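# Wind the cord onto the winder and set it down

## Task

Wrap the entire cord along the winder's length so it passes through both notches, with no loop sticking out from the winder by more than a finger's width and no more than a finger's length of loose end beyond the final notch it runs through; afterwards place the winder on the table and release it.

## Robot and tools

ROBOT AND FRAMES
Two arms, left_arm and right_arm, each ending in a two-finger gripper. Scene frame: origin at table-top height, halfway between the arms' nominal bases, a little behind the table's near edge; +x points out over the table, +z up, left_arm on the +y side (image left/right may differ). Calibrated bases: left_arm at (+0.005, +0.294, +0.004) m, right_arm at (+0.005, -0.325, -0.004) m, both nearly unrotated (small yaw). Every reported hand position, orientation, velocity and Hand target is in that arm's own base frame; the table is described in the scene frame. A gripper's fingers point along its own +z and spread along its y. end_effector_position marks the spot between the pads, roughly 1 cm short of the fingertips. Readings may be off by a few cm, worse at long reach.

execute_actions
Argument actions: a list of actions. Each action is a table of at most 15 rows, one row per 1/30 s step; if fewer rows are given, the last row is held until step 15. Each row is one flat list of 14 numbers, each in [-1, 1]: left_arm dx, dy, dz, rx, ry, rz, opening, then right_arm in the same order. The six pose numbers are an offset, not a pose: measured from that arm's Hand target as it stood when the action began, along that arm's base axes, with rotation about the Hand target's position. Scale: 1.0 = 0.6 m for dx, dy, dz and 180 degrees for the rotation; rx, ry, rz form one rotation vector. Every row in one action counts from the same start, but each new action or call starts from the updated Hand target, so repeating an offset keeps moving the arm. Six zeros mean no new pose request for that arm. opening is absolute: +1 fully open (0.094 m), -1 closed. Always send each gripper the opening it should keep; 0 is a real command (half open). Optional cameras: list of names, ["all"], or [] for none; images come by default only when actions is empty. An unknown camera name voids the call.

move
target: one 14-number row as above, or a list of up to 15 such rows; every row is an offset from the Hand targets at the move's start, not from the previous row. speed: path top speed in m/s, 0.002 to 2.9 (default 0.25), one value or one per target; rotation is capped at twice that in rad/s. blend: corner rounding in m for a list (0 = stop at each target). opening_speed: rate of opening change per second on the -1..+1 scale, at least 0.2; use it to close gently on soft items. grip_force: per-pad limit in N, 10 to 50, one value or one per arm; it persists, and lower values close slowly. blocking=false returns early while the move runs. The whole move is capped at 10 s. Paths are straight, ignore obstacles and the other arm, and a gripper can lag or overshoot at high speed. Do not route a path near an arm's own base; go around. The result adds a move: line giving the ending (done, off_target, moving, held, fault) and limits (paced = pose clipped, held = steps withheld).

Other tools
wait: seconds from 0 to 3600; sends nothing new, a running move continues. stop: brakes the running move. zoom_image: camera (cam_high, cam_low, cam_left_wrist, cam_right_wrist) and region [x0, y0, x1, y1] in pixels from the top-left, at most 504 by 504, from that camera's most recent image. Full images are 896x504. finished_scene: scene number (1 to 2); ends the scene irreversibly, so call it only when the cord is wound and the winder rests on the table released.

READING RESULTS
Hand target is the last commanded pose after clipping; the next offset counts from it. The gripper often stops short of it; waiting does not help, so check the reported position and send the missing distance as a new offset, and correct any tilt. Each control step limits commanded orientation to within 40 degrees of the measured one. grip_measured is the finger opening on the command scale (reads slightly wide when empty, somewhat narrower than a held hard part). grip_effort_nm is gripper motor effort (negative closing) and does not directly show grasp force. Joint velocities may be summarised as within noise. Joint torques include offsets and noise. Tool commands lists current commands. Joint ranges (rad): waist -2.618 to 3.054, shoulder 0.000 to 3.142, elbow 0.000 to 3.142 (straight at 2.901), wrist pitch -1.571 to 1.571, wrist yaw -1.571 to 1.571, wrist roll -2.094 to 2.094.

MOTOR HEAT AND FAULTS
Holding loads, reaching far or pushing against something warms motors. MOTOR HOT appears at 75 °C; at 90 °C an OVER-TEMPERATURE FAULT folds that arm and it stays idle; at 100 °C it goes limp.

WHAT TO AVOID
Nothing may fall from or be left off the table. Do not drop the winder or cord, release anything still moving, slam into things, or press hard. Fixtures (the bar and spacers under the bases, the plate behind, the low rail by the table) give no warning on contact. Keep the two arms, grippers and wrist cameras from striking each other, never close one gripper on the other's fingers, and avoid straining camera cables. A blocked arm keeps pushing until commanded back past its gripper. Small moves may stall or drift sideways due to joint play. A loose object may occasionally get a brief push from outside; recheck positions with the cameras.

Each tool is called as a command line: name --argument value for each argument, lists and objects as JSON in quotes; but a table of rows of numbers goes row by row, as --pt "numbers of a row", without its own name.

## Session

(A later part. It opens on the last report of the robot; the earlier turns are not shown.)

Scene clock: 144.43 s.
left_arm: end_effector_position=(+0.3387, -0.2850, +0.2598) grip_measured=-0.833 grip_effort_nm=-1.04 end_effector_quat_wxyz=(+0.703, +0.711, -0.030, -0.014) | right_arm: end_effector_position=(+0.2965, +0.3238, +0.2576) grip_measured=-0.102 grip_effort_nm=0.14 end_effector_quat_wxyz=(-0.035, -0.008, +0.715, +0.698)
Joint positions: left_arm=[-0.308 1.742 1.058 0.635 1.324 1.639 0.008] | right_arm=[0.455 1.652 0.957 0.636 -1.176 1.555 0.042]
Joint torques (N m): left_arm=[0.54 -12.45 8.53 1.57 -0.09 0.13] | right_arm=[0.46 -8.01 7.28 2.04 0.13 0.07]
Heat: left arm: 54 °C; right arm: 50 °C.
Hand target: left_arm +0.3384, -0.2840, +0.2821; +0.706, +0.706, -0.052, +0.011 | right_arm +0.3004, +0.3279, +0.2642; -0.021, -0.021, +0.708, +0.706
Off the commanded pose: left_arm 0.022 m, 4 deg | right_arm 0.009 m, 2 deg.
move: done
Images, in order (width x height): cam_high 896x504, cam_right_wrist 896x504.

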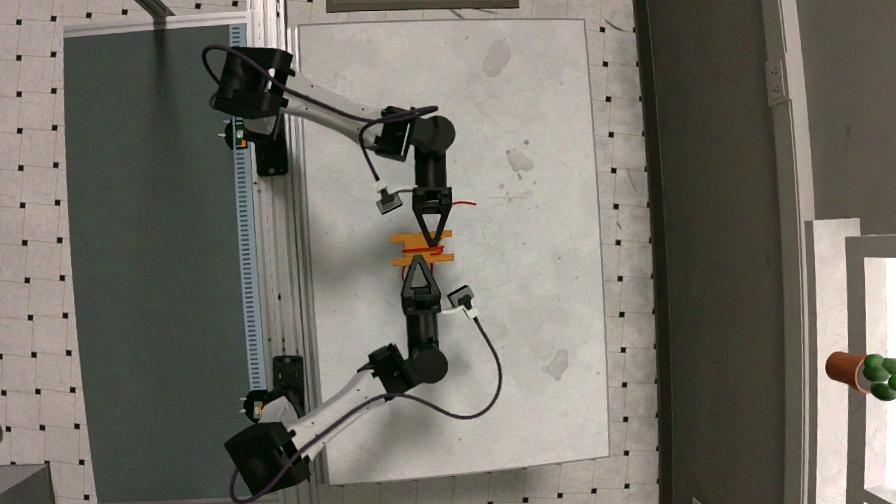

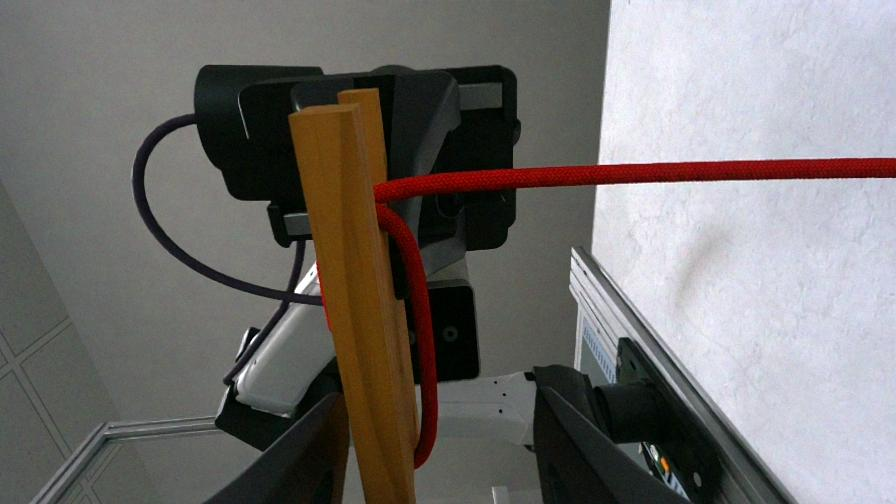

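move --pt "0 0 0 0 0 0 -0.9 0.006 0 0.011 0 0 0 -0.1" --pt "0 0 0 0 0 0 -0.9 0.006 0.032 0.011 0 0 0 -0.1" --speed 0.1 --cameras '["cam_right_wrist","cam_high"]'

Scene clock: 147.10 s.
left_arm: end_effector_position=(+0.3387, -0.2850, +0.2598) grip_measured=-0.833 grip_effort_nm=-1.04 end_effector_quat_wxyz=(+0.703, +0.711, -0.030, -0.014) | right_arm: end_effector_position=(+0.2984, +0.3420, +0.2615) grip_measured=-0.102 grip_effort_nm=0.14 end_effector_quat_wxyz=(-0.032, -0.011, +0.714, +0.700)
Joint positions: left_arm=[-0.308 1.742 1.058 0.635 1.324 1.639 0.008] | right_arm=[0.499 1.684 1.003 0.636 -1.133 1.56 0.042]
Joint torques (N m): left_arm=[0.55 -12.45 8.53 1.57 -0.09 0.13] | right_arm=[0.4 -8.36 8.7 1.8 0.13 0.06]
Heat: left arm: 54 °C; right arm: 49 °C.
Hand target: left_arm +0.3384, -0.2840, +0.2821; +0.706, +0.706, -0.052, +0.011 | right_arm +0.3040, +0.3471, +0.2707; -0.021, -0.021, +0.708, +0.706
Off the commanded pose: left_arm 0.022 m, 4 deg | right_arm 0.012 m, 2 deg.
move: off_target (right_arm)
Images, in order (width x height): cam_high 896x504, cam_right_wrist 896x504.

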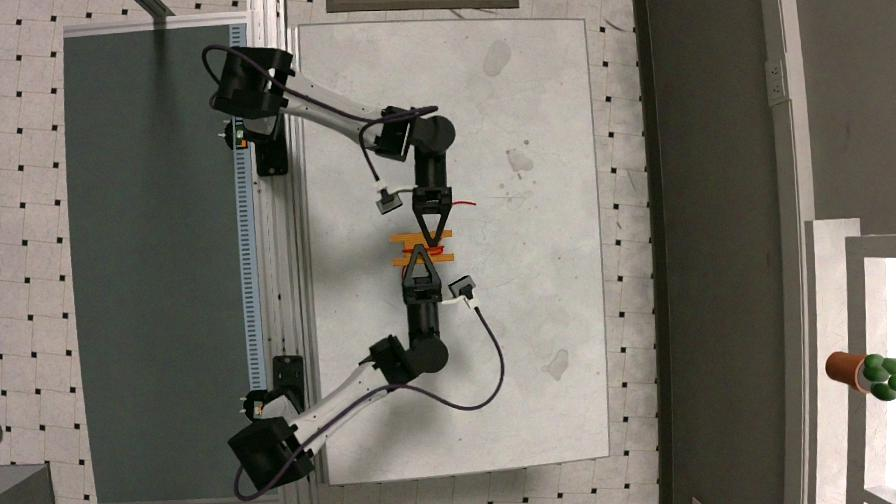

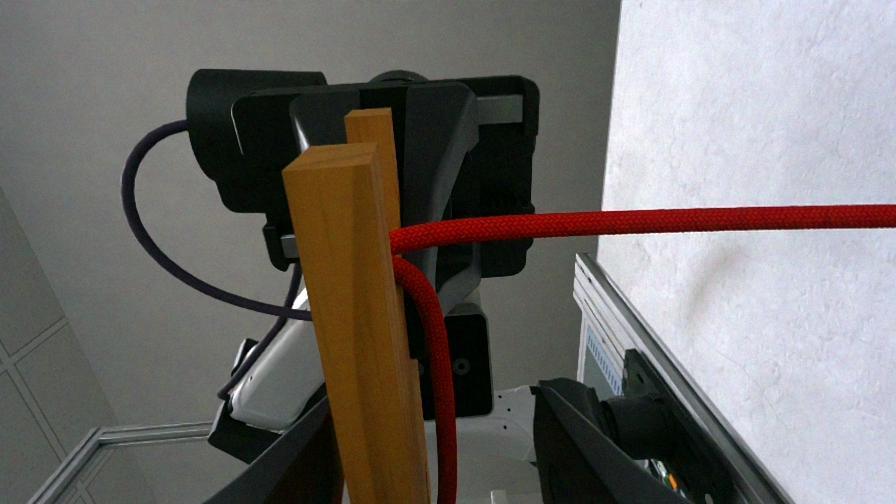

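move --pt "0 0 0 0 0 0 -0.9 0.0 0 0.018 0 0 0 -0.1" --speed 0.1 --cameras '["cam_right_wrist"]'

Scene clock: 148.90 s.
left_arm: end_effector_position=(+0.3387, -0.2850, +0.2598) grip_measured=-0.833 grip_effort_nm=-1.05 end_effector_quat_wxyz=(+0.703, +0.711, -0.030, -0.014) | right_arm: end_effector_position=(+0.3012, +0.3434, +0.2716) grip_measured=-0.102 grip_effort_nm=0.14 end_effector_quat_wxyz=(-0.023, -0.019, +0.710, +0.704)
Joint positions: left_arm=[-0.308 1.742 1.058 0.635 1.324 1.639 0.008] | right_arm=[0.499 1.684 1.03 0.636 -1.132 1.561 0.042]
Joint torques (N m): left_arm=[0.54 -12.45 8.54 1.57 -0.09 0.13] | right_arm=[0.42 -9.94 8.76 1.41 0.14 0.07]
Heat: left arm: 54 °C; right arm: 49 °C.
Hand target: left_arm +0.3384, -0.2840, +0.2821; +0.706, +0.706, -0.052, +0.011 | right_arm +0.3040, +0.3471, +0.2816; -0.021, -0.021, +0.708, +0.706
Off the commanded pose: left_arm 0.022 m, 4 deg | right_arm 0.011 m, 0 deg.
move: off_target (right_arm)

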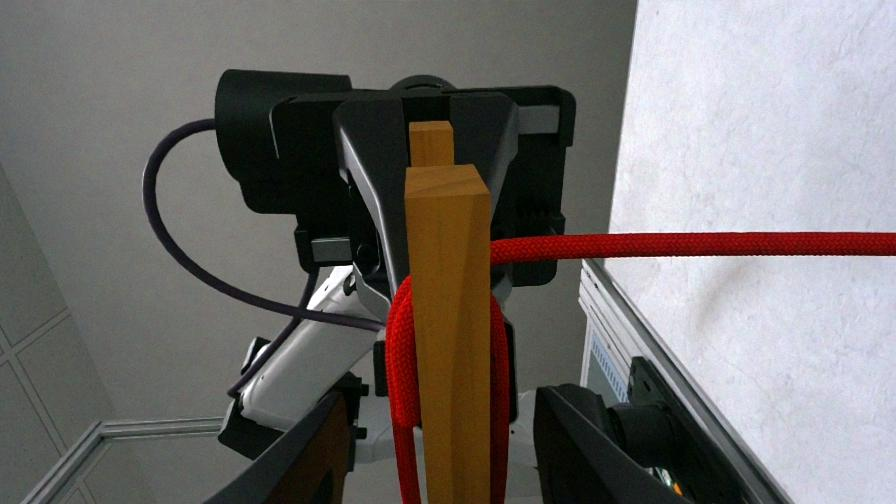

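move --pt "0 0 0 0 0 0 -0.9 0 0 0 0 0 0 -0.95" --pt "0 0 0 0 0 0 -0.1 0 0 0 0 0 0 -0.95" --pt "0.004 0.1 0 0 0 0 -0.1 0 0 0 0 0 0 -0.95" --pt "0.004 0.1 0 0.014 0.5 0 -0.1 0 0 0.02 0.03 -0.499 0 -0.95" --pt "0.004 0.1 0 0.028 0.999 0 -0.1 0 0 0.02 0.059 -0.998 0 -0.95" --speed '[0.1,0.1,0.12,0.7,0.7]' --blend '[0,0,0.02,0.02,0]' --cameras '["all"]'

Scene clock: 158.87 s.
left_arm: end_effector_position=(+0.3416, -0.2259, +0.2739) grip_measured=-0.103 grip_effort_nm=0.12 end_effector_quat_wxyz=(-0.007, +0.031, +0.725, -0.688) | right_arm: end_effector_position=(+0.3057, +0.3457, +0.2734) grip_measured=-0.700 grip_effort_nm=-0.99 end_effector_quat_wxyz=(+0.703, -0.710, -0.008, +0.033)
Joint positions: left_arm=[-0.148 1.662 1.189 -0.025 1.462 -1.044 0.042] | right_arm=[0.499 1.699 1.055 0.624 -1.13 -1.553 0.014]
Joint torques (N m): left_arm=[0.77 -11.81 4.89 2.5 0.04 -0.08] | right_arm=[0.4 -12.79 8.73 1.16 0.11 -0.04]
Motor temperatures (°C): left_arm=[28 56 45 41 29 30 28] | right_arm=[29 50 48 35 27 29 30]
Heat: left arm: 56 °C; right arm: 50 °C.
Hand target: left_arm +0.3409, -0.2240, +0.2822; +0.033, +0.031, +0.705, -0.708 | right_arm +0.3040, +0.3471, +0.2936; +0.708, -0.706, -0.021, +0.021
Off the commanded pose: left_arm 0.008 m, 6 deg | right_arm 0.020 m, 2 deg.
move: off_target (left_arm, right_arm); target 2's new opening was sent with left_arm's hand 0.020 m and 4 deg from that target

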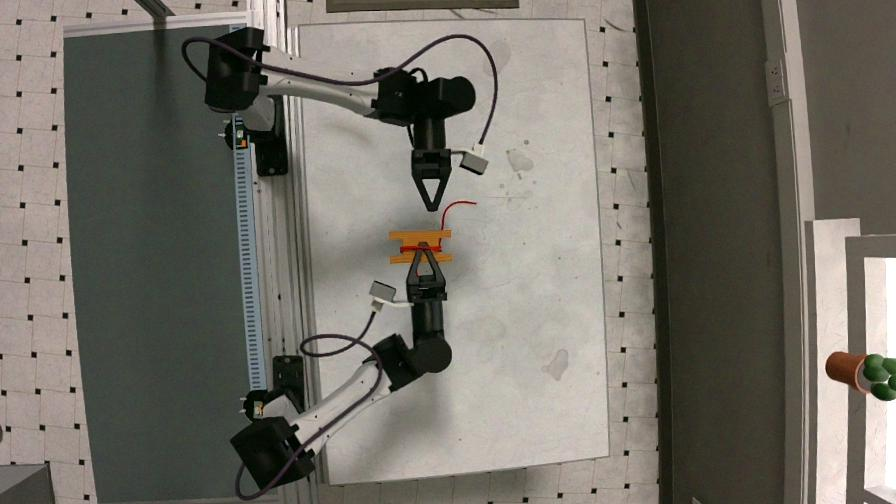

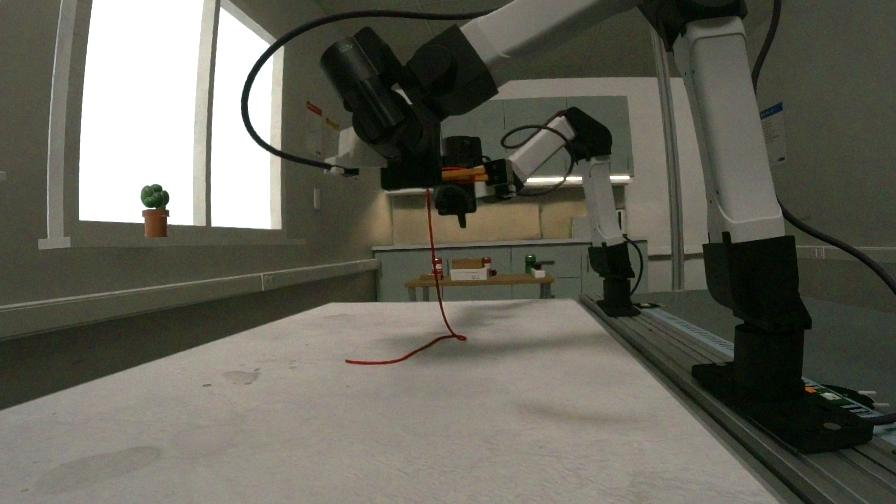

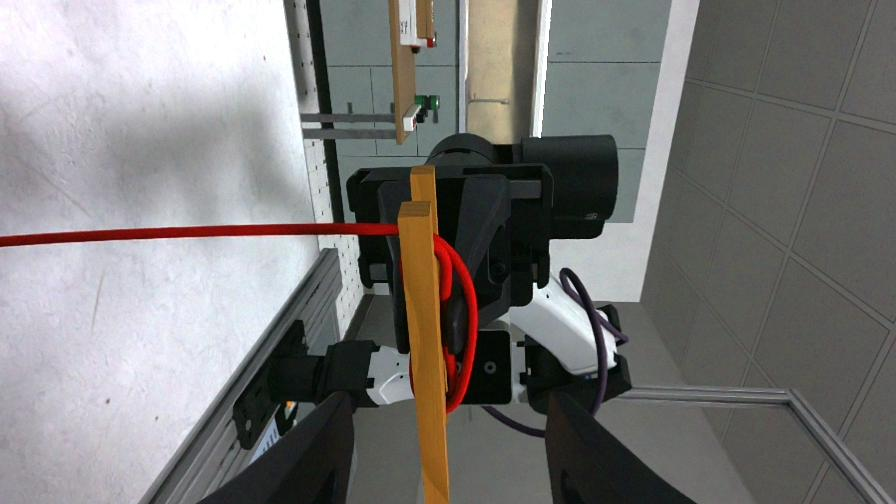

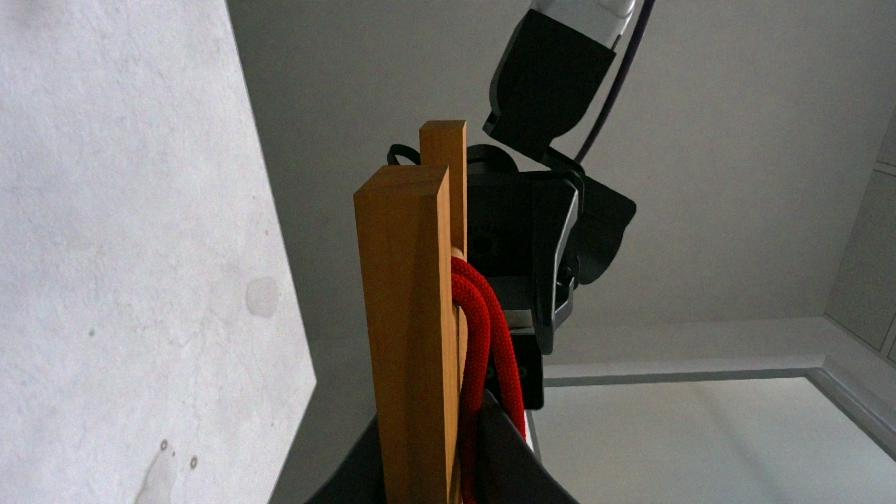

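move --target '[-0.019,-0.06,-0.016,0.001,0.028,0,-0.1,0,0,0,0,0,0,-0.95]' --speed 0.15 --cameras '["cam_left_wrist","cam_high"]'

Scene clock: 164.03 s.
left_arm: end_effector_position=(+0.3326, -0.2590, +0.2656) grip_measured=-0.102 grip_effort_nm=0.12 end_effector_quat_wxyz=(-0.017, -0.015, +0.715, -0.699) | right_arm: end_effector_position=(+0.3057, +0.3457, +0.2734) grip_measured=-0.700 grip_effort_nm=-0.99 end_effector_quat_wxyz=(+0.703, -0.710, -0.008, +0.033)
Joint positions: left_arm=[-0.25 1.643 0.992 0.56 1.324 -1.528 0.042] | right_arm=[0.499 1.699 1.055 0.624 -1.13 -1.553 0.014]
Joint torques (N m): left_arm=[-0.14 -10.18 4.75 2.75 -0.17 -0.08] | right_arm=[0.42 -12.79 8.73 1.16 0.1 -0.04]
Motor temperatures (°C): left_arm=[28 57 44 43 29 30 28] | right_arm=[29 51 48 35 27 29 30]
Heat: left arm: 57 °C; right arm: 51 °C.
Hand target: left_arm +0.3295, -0.2600, +0.2725; +0.002, +0.000, +0.707, -0.707 | right_arm +0.3040, +0.3471, +0.2936; +0.708, -0.706, -0.021, +0.021
Off the commanded pose: left_arm 0.008 m, 3 deg | right_arm 0.020 m, 2 deg.
move: off_target (left_arm)
Images, in order (width x height): cam_high 896x504, cam_left_wrist 896x504.

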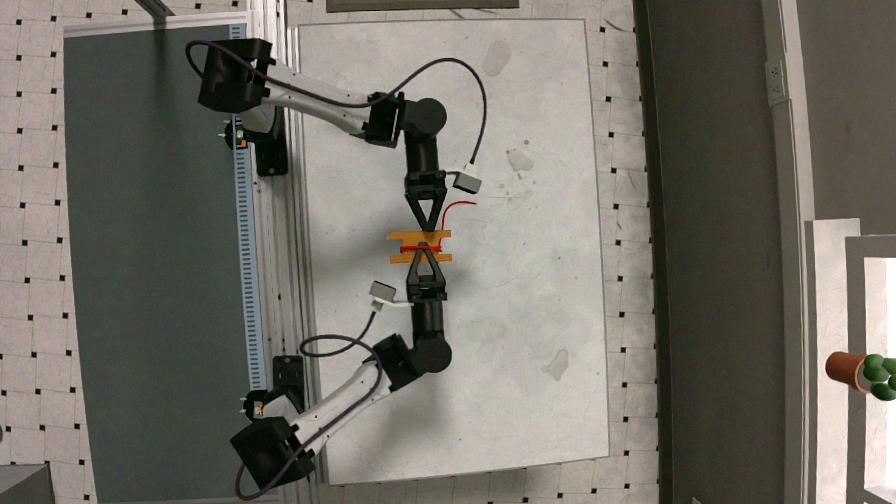

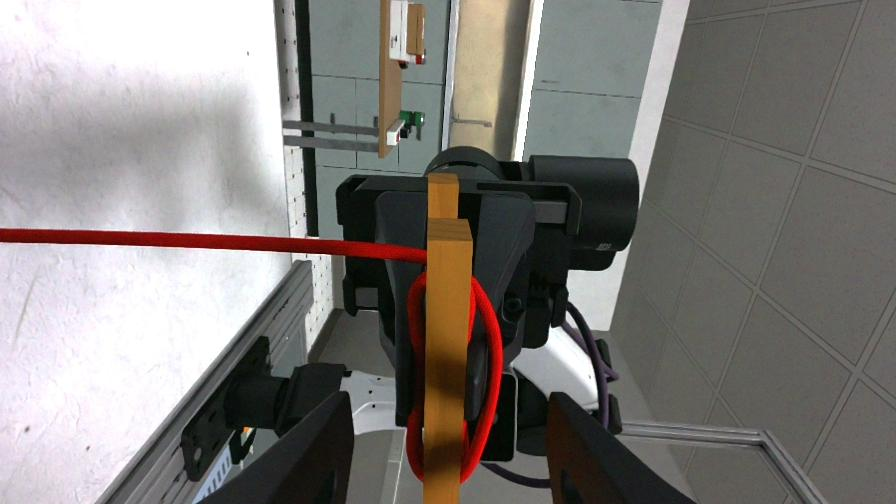

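move --pt "0 -0.028 0 0 0 0 -0.1 0 0 0 0 0 0 -0.95" --pt "0 -0.028 0 0 0 0 -0.92 0 0 0 0 0 0 -0.95" --speed 0.1 --opening_speed 0.8 --cameras '["cam_high"]'

Scene clock: 169.40 s.
left_arm: end_effector_position=(+0.3282, -0.2755, +0.2692) grip_measured=-0.834 grip_effort_nm=-1.04 end_effector_quat_wxyz=(-0.010, -0.007, +0.713, -0.701) | right_arm: end_effector_position=(+0.3057, +0.3455, +0.2787) grip_measured=-0.700 grip_effort_nm=-0.99 end_effector_quat_wxyz=(+0.705, -0.708, -0.008, +0.032)
Joint positions: left_arm=[-0.3 1.643 0.992 0.595 1.275 -1.542 0.008] | right_arm=[0.499 1.692 1.062 0.623 -1.129 -1.543 0.014]
Joint torques (N m): left_arm=[0.08 -8.32 5.6 2.79 -0.18 -0.09] | right_arm=[0.4 -12.01 8.32 1.16 0.1 -0.05]
Motor temperatures (°C): left_arm=[28 56 43 44 29 30 28] | right_arm=[29 51 48 34 27 29 30]
Heat: left arm: 56 °C; right arm: 51 °C.
Hand target: left_arm +0.3295, -0.2767, +0.2725; +0.002, +0.000, +0.707, -0.707 | right_arm +0.3040, +0.3471, +0.2935; +0.708, -0.706, -0.021, +0.022
Off the commanded pose: left_arm 0.004 m, 2 deg | right_arm 0.015 m, 2 deg.
move: done; target 2's new opening was sent with left_arm's hand 0.004 m and 3 deg from that target

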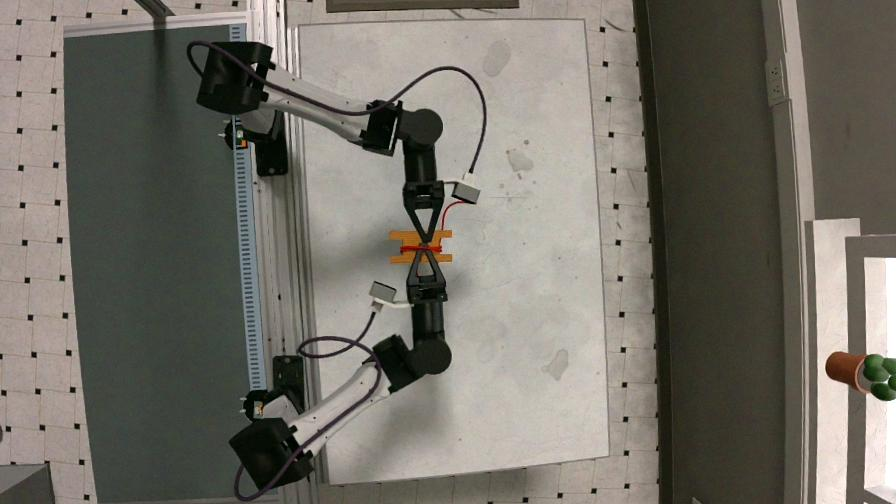

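move --pt "0 0 0 0 0 0 -0.92 0 0 0 0 0 0 -0.1" --pt "0 0 0 0 0 0 -0.92 0.006 -0.1 0 0 0 0 -0.1" --pt "0 0 0.016 -0.014 -0.5 0 -0.92 0.004 -0.1 -0.02 0.03 0.495 0 -0.1" --pt "0 0 0.016 -0.028 -0.999 0 -0.92 0.004 -0.1 -0.02 -0.06 0.998 0 -0.1" --speed '[0.1,0.12,0.7,0.7]' --blend '[0,0.02,0,0]' --cameras '["all"]'

Scene clock: 178.83 s.
left_arm: end_effector_position=(+0.3290, -0.2780, +0.2612) grip_measured=-0.834 grip_effort_nm=-1.04 end_effector_quat_wxyz=(+0.706, +0.707, +0.004, -0.050) | right_arm: end_effector_position=(+0.3020, +0.2878, +0.2758) grip_measured=-0.102 grip_effort_nm=0.12 end_effector_quat_wxyz=(-0.025, -0.012, +0.711, +0.703)
Joint positions: left_arm=[-0.298 1.711 1.001 0.715 1.338 1.491 0.008] | right_arm=[0.351 1.588 0.953 0.597 -1.271 1.552 0.042]
Joint torques (N m): left_arm=[0.65 -11.95 8.36 1.57 -0.12 0.22] | right_arm=[-0.72 -7.51 8.05 1.67 -0.12 0.07]
Motor temperatures (°C): left_arm=[28 55 43 44 29 30 28] | right_arm=[29 51 48 34 27 29 30]
Heat: left arm: 55 °C; right arm: 51 °C.
Hand target: left_arm +0.3295, -0.2768, +0.2821; +0.707, +0.707, -0.021, -0.021 | right_arm +0.3063, +0.2872, +0.2816; -0.022, -0.021, +0.708, +0.706
Off the commanded pose: left_arm 0.021 m, 4 deg | right_arm 0.007 m, 1 deg.
move: off_target (left_arm)

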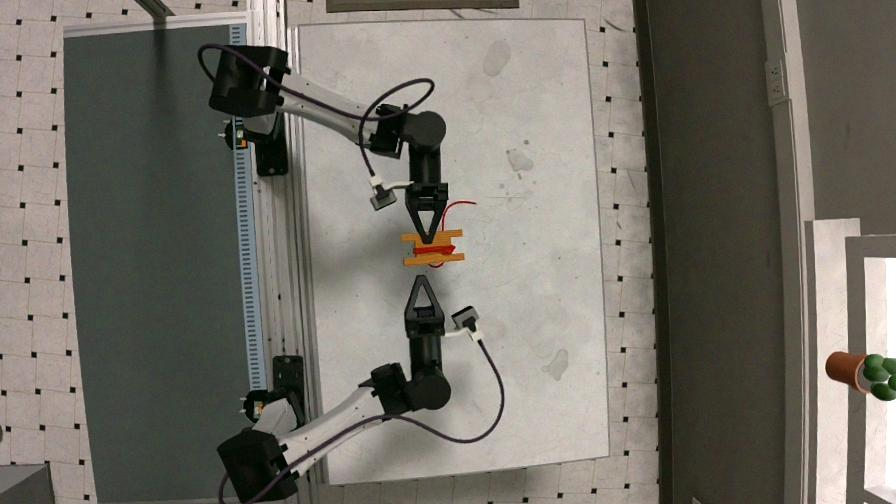

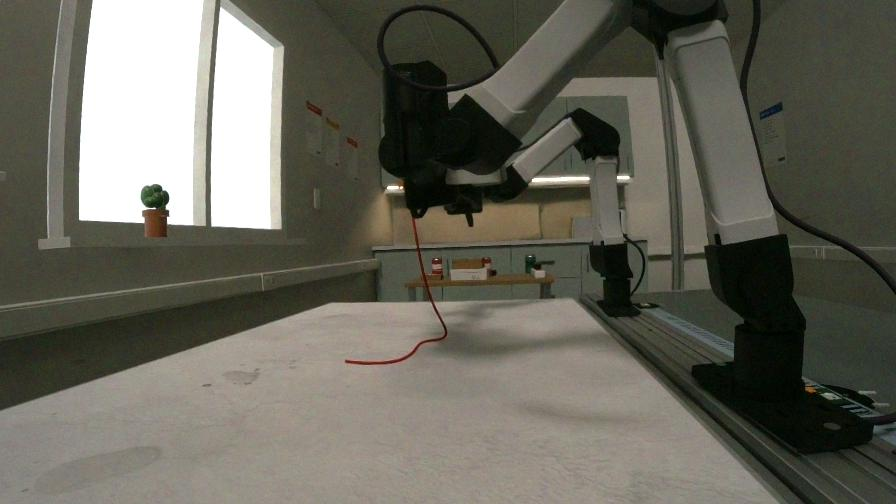

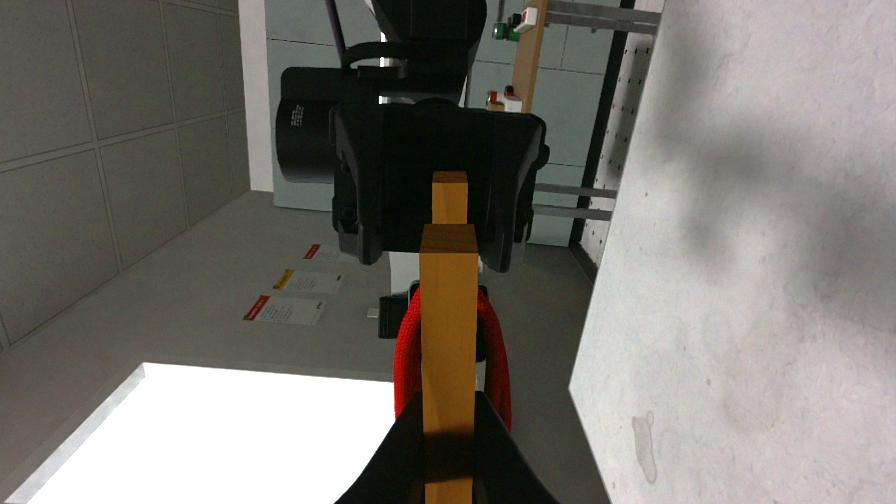

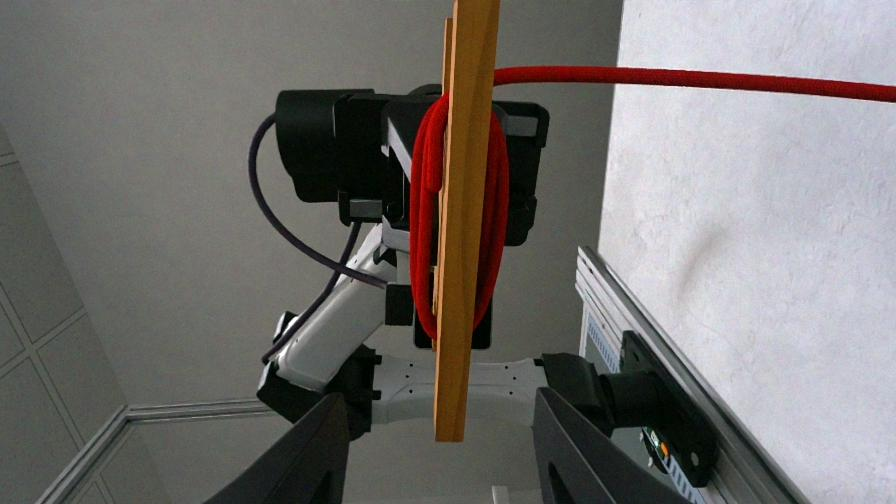

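move --pt "0 0 0 -0.001 -0.028 0 -0.92 0.02 0.035 0 0 0 0 -0.1" --pt "0 0 0 -0.001 -0.028 0 -0.92 0.018 0.073 0 0 0 0 -0.1" --speed 0.12 --blend 0.01 --cameras '["cam_right_wrist","cam_high"]'

Scene clock: 182.57 s.
left_arm: end_effector_position=(+0.3296, -0.2781, +0.2613) grip_measured=-0.834 grip_effort_nm=-1.04 end_effector_quat_wxyz=(+0.704, +0.710, -0.030, -0.014) | right_arm: end_effector_position=(+0.3117, +0.3261, +0.2734) grip_measured=-0.102 grip_effort_nm=0.12 end_effector_quat_wxyz=(-0.031, -0.013, +0.712, +0.701)
Joint positions: left_arm=[-0.298 1.703 1.013 0.653 1.334 1.629 0.008] | right_arm=[0.441 1.685 1.05 0.597 -1.191 1.56 0.042]
Joint torques (N m): left_arm=[0.64 -11.85 8.44 1.57 -0.09 0.15] | right_arm=[0.44 -8.44 8.77 1.7 0.13 0.05]
Motor temperatures (°C): left_arm=[28 56 44 43 29 30 28] | right_arm=[29 50 48 35 27 29 30]
Heat: left arm: 56 °C; right arm: 50 °C.
Hand target: left_arm +0.3295, -0.2768, +0.2821; +0.706, +0.706, -0.052, +0.011 | right_arm +0.3171, +0.3309, +0.2815; -0.022, -0.021, +0.708, +0.706
Off the commanded pose: left_arm 0.021 m, 4 deg | right_arm 0.011 m, 2 deg.
move: off_target (left_arm, right_arm)
Images, in order (width x height): cam_high 896x504, cam_right_wrist 896x504.

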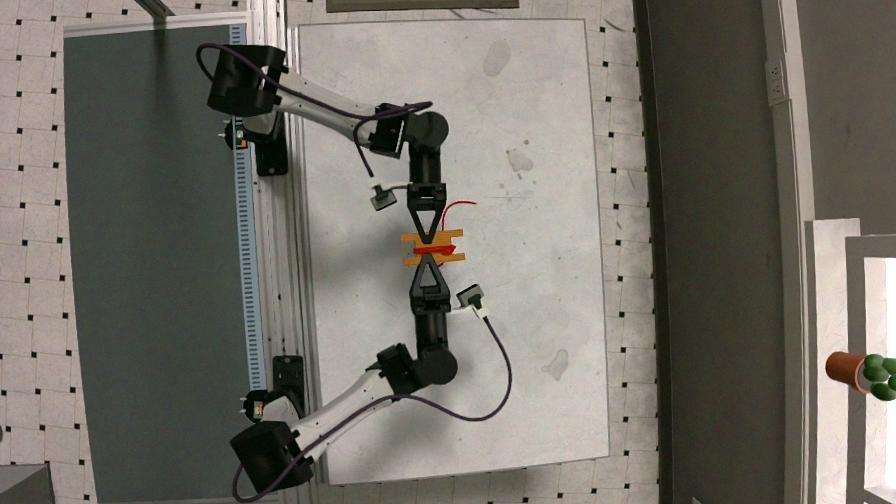

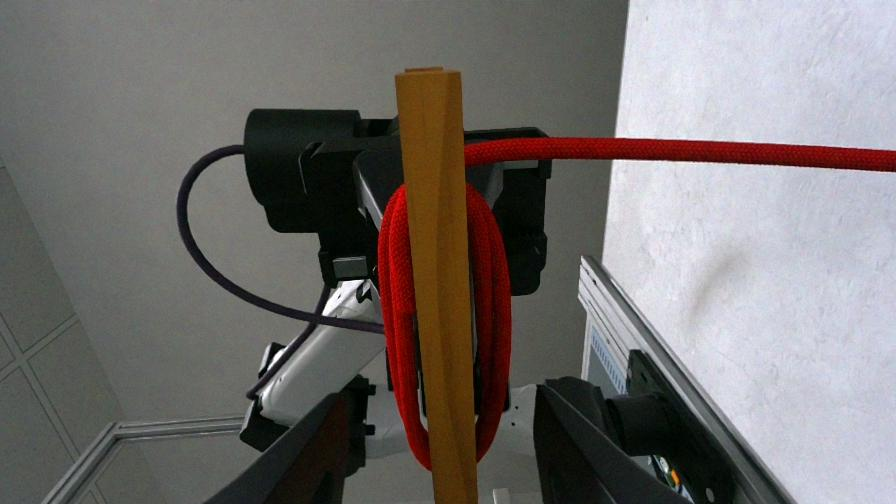

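move --pt "0 0 0 0 0 0 -0.92 0 0.008 0 0 0 0 -0.1" --pt "0 0 0 0 0 0 -0.92 0 0.008 0 0 0 0 -0.95" --speed 0.1 --opening_speed 0.8

Scene clock: 186.37 s.
left_arm: end_effector_position=(+0.3292, -0.2780, +0.2630) grip_measured=-0.834 grip_effort_nm=-1.04 end_effector_quat_wxyz=(+0.704, +0.710, -0.030, -0.013) | right_arm: end_effector_position=(+0.3129, +0.3302, +0.2734) grip_measured=-0.818 grip_effort_nm=-0.99 end_effector_quat_wxyz=(-0.023, -0.019, +0.711, +0.702)
Joint positions: left_arm=[-0.298 1.698 1.016 0.643 1.334 1.633 0.008] | right_arm=[0.451 1.694 1.058 0.601 -1.179 1.545 0.009]
Joint torques (N m): left_arm=[0.64 -11.52 8.35 1.59 -0.08 0.16] | right_arm=[0.64 -8.75 8.79 1.66 0.14 0.1]
Motor temperatures (°C): left_arm=[28 56 45 42 29 30 29] | right_arm=[29 50 49 35 27 29 30]
Heat: left arm: 56 °C; right arm: 50 °C.
Hand target: left_arm +0.3295, -0.2768, +0.2822; +0.706, +0.706, -0.053, +0.011 | right_arm +0.3172, +0.3357, +0.2816; -0.021, -0.021, +0.708, +0.706
Off the commanded pose: left_arm 0.019 m, 4 deg | right_arm 0.011 m, 1 deg.
move: off_target (right_arm); target 2's new opening was sent with right_arm's hand 0.011 m and 1 deg from that target

move --pt "0 0 0 0 0 0 -0.1 0 0 0 0 0 0 -0.95" --pt "0.002 0.1 0 0 0 0 -0.1 0 0 0 0 0 0 -0.95" --pt "0.002 0.1 -0.016 0.014 0.5 0 -0.1 0 0 0.02 0.03 -0.499 0 -0.95" --pt "0.002 0.1 -0.016 0.028 0.999 0 -0.1 0 0 0.02 0.059 -0.998 0 -0.95" --speed '[0.1,0.12,0.7,0.7]' --blend '[0,0.02,0.02,0]'

move --target '[0,-0.07,0,0.001,0.028,0,-0.1,0,0,0,0,0,0,-0.95]' --speed 0.12 --cameras '["all"]'

Scene clock: 195.60 s.
left_arm: end_effector_position=(+0.3310, -0.2188, +0.2654) grip_measured=-0.103 grip_effort_nm=0.12 end_effector_quat_wxyz=(-0.008, +0.033, +0.724, -0.689) | right_arm: end_effector_position=(+0.3200, +0.3332, +0.2730) grip_measured=-0.823 grip_effort_nm=-0.99 end_effector_quat_wxyz=(+0.704, -0.710, -0.006, +0.032)
Joint positions: left_arm=[-0.132 1.637 1.148 -0.092 1.48 -0.958 0.042] | right_arm=[0.451 1.722 1.08 0.623 -1.173 -1.551 0.008]
Joint torques (N m): left_arm=[0.85 -11.33 4.83 2.41 0.1 -0.09] | right_arm=[0.68 -13.07 8.72 1.14 0.11 -0.04]
Motor temperatures (°C): left_arm=[28 57 45 42 29 30 28] | right_arm=[29 50 49 35 27 29 30]
Heat: left arm: 57 °C; right arm: 50 °C.
Hand target: left_arm +0.3307, -0.2168, +0.2724; +0.033, +0.031, +0.706, -0.707 | right_arm +0.3172, +0.3357, +0.2935; +0.708, -0.706, -0.020, +0.021
Off the commanded pose: left_arm 0.007 m, 6 deg | right_arm 0.021 m, 2 deg.
move: off_target (left_arm, right_arm)

Scene clock: 198.63 s.
left_arm: end_effector_position=(+0.3326, -0.2576, +0.2684) grip_measured=-0.102 grip_effort_nm=0.12 end_effector_quat_wxyz=(-0.015, -0.012, +0.715, -0.699) | right_arm: end_effector_position=(+0.3200, +0.3332, +0.2730) grip_measured=-0.823 grip_effort_nm=-0.99 end_effector_quat_wxyz=(+0.704, -0.710, -0.006, +0.032)
Joint positions: left_arm=[-0.246 1.637 0.998 0.548 1.328 -1.521 0.042] | right_arm=[0.451 1.722 1.08 0.623 -1.173 -1.551 0.008]
Joint torques (N m): left_arm=[-0.14 -9.5 4.79 2.74 -0.17 -0.08] | right_arm=[0.68 -13.08 8.73 1.15 0.11 -0.04]
Motor temperatures (°C): left_arm=[28 56 44 43 29 30 28] | right_arm=[29 51 50 35 27 29 30]
Heat: left arm: 56 °C; right arm: 51 °C.
Hand target: left_arm +0.3307, -0.2588, +0.2725; +0.002, +0.000, +0.708, -0.707 | right_arm +0.3172, +0.3357, +0.2935; +0.708, -0.706, -0.020, +0.021
Off the commanded pose: left_arm 0.005 m, 3 deg | right_arm 0.021 m, 2 deg.
move: off_target (left_arm)

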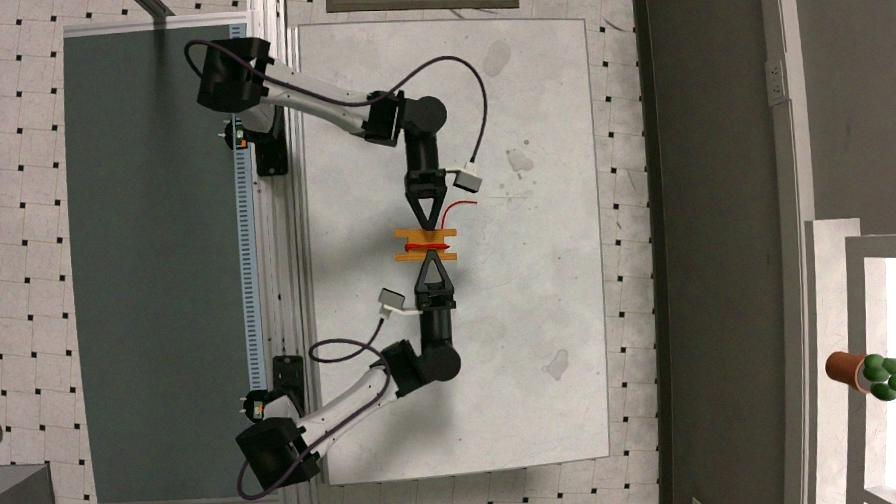

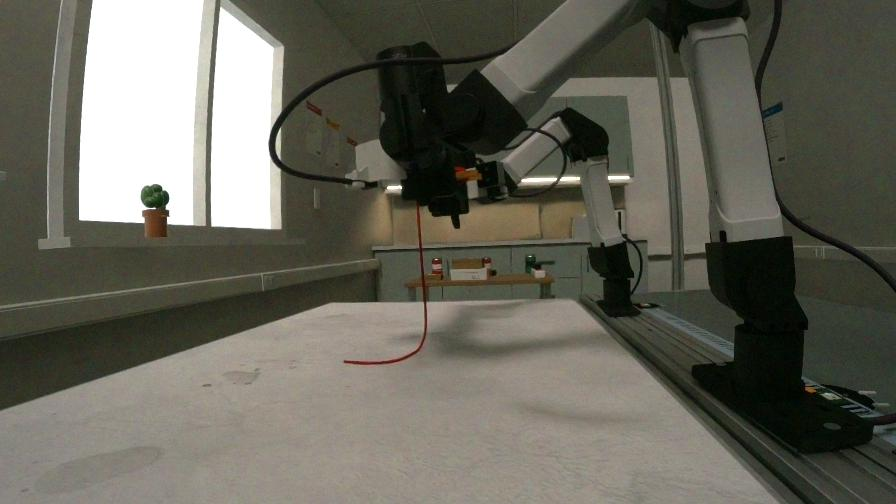

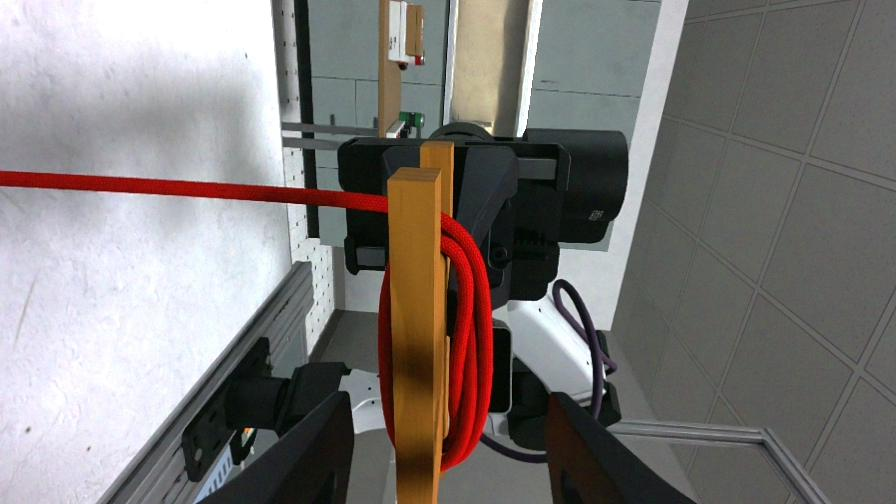

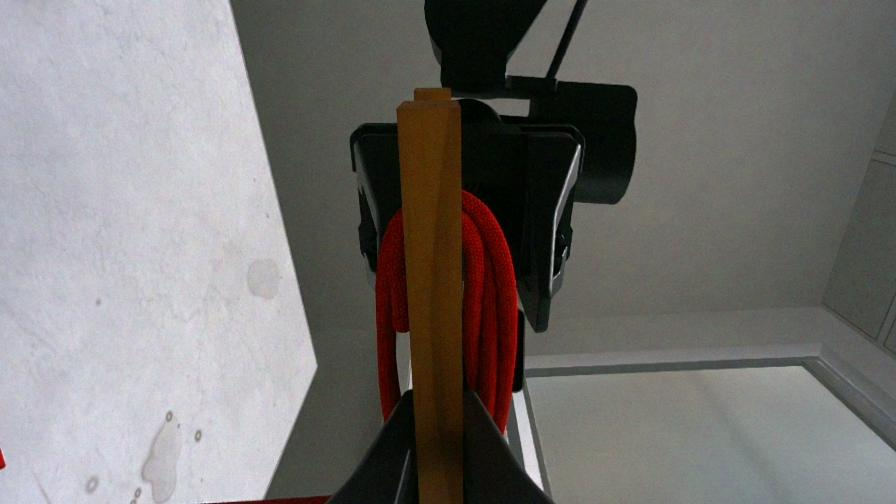

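move --pt "0 0 -0.014 0 0 0 -0.1 0 0 0 0 0 0 -0.95" --pt "0 -0.028 -0.012 0 0 0 -0.1 0 0 0 0 0 0 -0.95" --pt "0 -0.028 -0.012 0 0 0 -0.92 0 0 0 0 0 0 -0.95" --speed 0.1 --opening_speed 0.8 --cameras '["cam_left_wrist"]'

Scene clock: 203.10 s.
left_arm: end_effector_position=(+0.3273, -0.2738, +0.2666) grip_measured=-0.829 grip_effort_nm=-1.04 end_effector_quat_wxyz=(-0.007, -0.004, +0.711, -0.703) | right_arm: end_effector_position=(+0.3204, +0.3332, +0.2772) grip_measured=-0.823 grip_effort_nm=-0.99 end_effector_quat_wxyz=(+0.705, -0.708, -0.008, +0.028)
Joint positions: left_arm=[-0.295 1.646 0.974 0.637 1.279 -1.551 0.008] | right_arm=[0.451 1.717 1.086 0.623 -1.17 -1.551 0.008]
Joint torques (N m): left_arm=[0.08 -7.3 5.81 2.6 -0.2 -0.07] | right_arm=[0.68 -12.57 8.35 1.13 0.1 -0.04]
Motor temperatures (°C): left_arm=[28 56 44 44 29 30 28] | right_arm=[29 52 50 35 26 29 30]
Heat: left arm: 56 °C; right arm: 52 °C.
Hand target: left_arm +0.3307, -0.2756, +0.2652; +0.002, +0.000, +0.708, -0.707 | right_arm +0.3172, +0.3357, +0.2935; +0.708, -0.706, -0.020, +0.021
Off the commanded pose: left_arm 0.004 m, 1 deg | right_arm 0.017 m, 2 deg.
move: done

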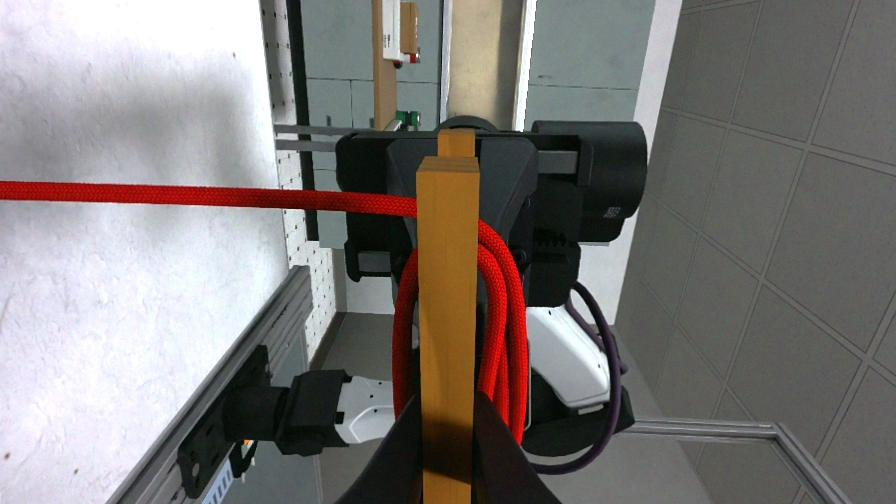

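move --pt "0 0 0 0 0 0 -0.92 0 0 0 0 0 0 -0.1" --pt "0 0 0 0 0 0 -0.92 0.006 -0.1 0 0 0 0 -0.1" --pt "0 0 0.028 -0.014 -0.5 0 -0.92 0.004 -0.1 -0.02 0.03 0.495 0 -0.1" --pt "0 0 0.028 -0.028 -0.999 0 -0.92 0.004 -0.1 -0.02 -0.06 0.998 0 -0.1" --speed '[0.1,0.12,0.7,0.7]' --blend '[0,0.02,0,0]'

move --target '[0,0,0,-0.001,-0.028,0,-0.92,-0.005,0.087,0,0,0,0,-0.1]' --speed 0.12 --cameras '["all"]'

Scene clock: 212.83 s.
left_arm: end_effector_position=(+0.3304, -0.2768, +0.2611) grip_measured=-0.834 grip_effort_nm=-1.04 end_effector_quat_wxyz=(+0.706, +0.706, +0.005, -0.050) | right_arm: end_effector_position=(+0.3147, +0.2764, +0.2774) grip_measured=-0.102 grip_effort_nm=0.14 end_effector_quat_wxyz=(-0.024, -0.014, +0.710, +0.703)
Joint positions: left_arm=[-0.293 1.716 1.002 0.727 1.341 1.481 0.008] | right_arm=[0.307 1.618 0.99 0.59 -1.317 1.549 0.042]
Joint torques (N m): left_arm=[0.66 -11.96 8.34 1.57 -0.11 0.22] | right_arm=[-0.69 -7.43 8.05 1.64 -0.12 0.07]
Motor temperatures (°C): left_arm=[28 55 45 44 29 30 28] | right_arm=[29 52 50 34 26 29 30]
Heat: left arm: 55 °C; right arm: 52 °C.
Hand target: left_arm +0.3307, -0.2755, +0.2821; +0.707, +0.706, -0.021, -0.021 | right_arm +0.3196, +0.2757, +0.2816; -0.022, -0.022, +0.708, +0.706
Off the commanded pose: left_arm 0.021 m, 4 deg | right_arm 0.006 m, 1 deg.
move: off_target (left_arm)

Scene clock: 214.90 s.
left_arm: end_effector_position=(+0.3306, -0.2768, +0.2613) grip_measured=-0.834 grip_effort_nm=-1.04 end_effector_quat_wxyz=(+0.705, +0.709, -0.030, -0.014) | right_arm: end_effector_position=(+0.3116, +0.3226, +0.2725) grip_measured=-0.102 grip_effort_nm=0.14 end_effector_quat_wxyz=(-0.033, -0.011, +0.713, +0.701)
Joint positions: left_arm=[-0.293 1.707 1.014 0.664 1.339 1.621 0.008] | right_arm=[0.433 1.679 1.043 0.59 -1.201 1.56 0.042]
Joint torques (N m): left_arm=[0.65 -11.89 8.43 1.57 -0.09 0.15] | right_arm=[0.55 -8.4 8.76 1.76 0.13 0.04]
Motor temperatures (°C): left_arm=[28 55 45 44 29 30 29] | right_arm=[29 52 50 34 26 29 30]
Heat: left arm: 55 °C; right arm: 52 °C.
Hand target: left_arm +0.3307, -0.2755, +0.2821; +0.707, +0.705, -0.052, +0.011 | right_arm +0.3166, +0.3279, +0.2815; -0.022, -0.022, +0.708, +0.706
Off the commanded pose: left_arm 0.021 m, 4 deg | right_arm 0.012 m, 2 deg.
move: off_target (left_arm, right_arm)

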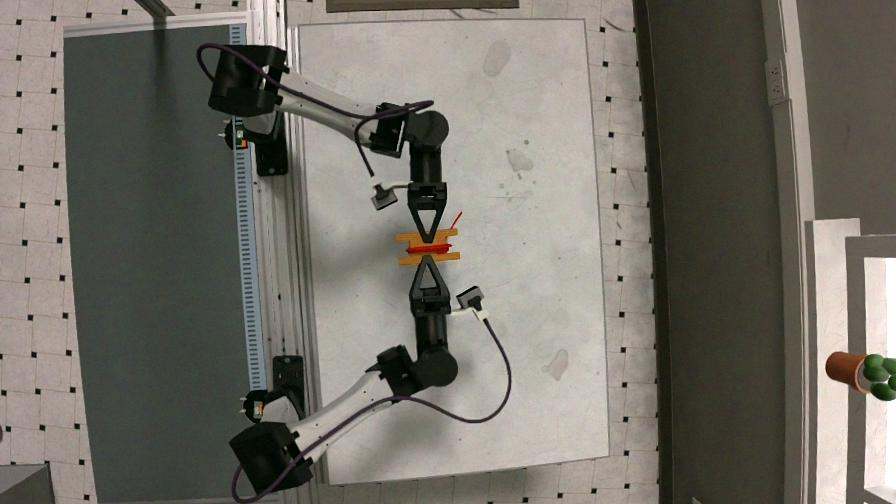

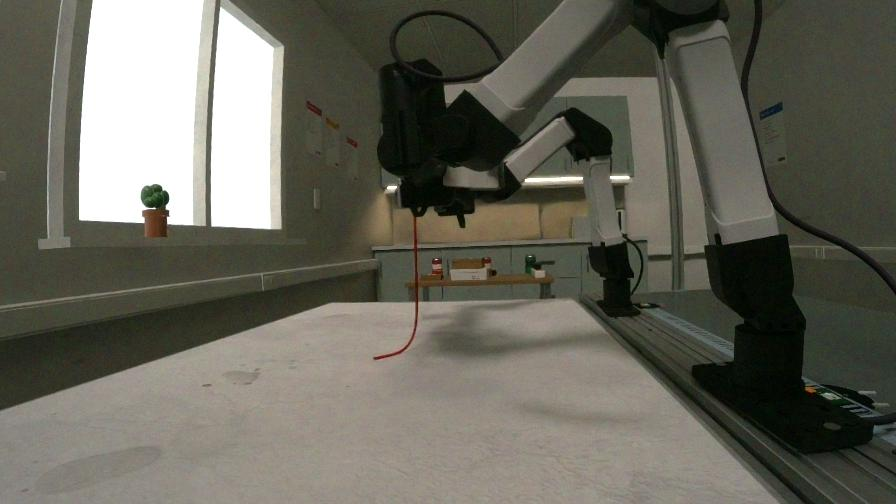

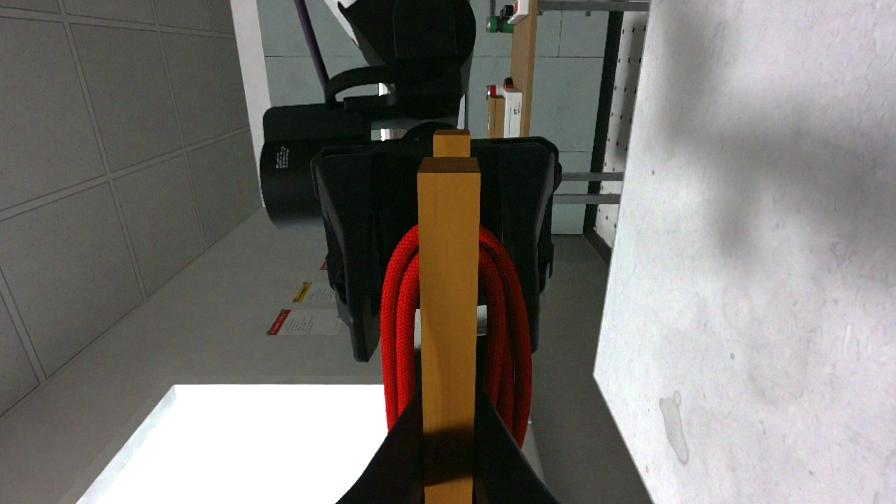

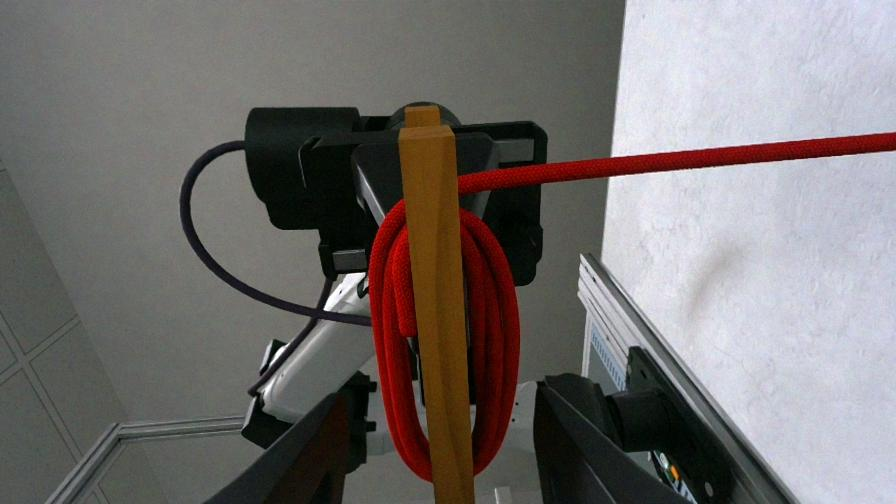

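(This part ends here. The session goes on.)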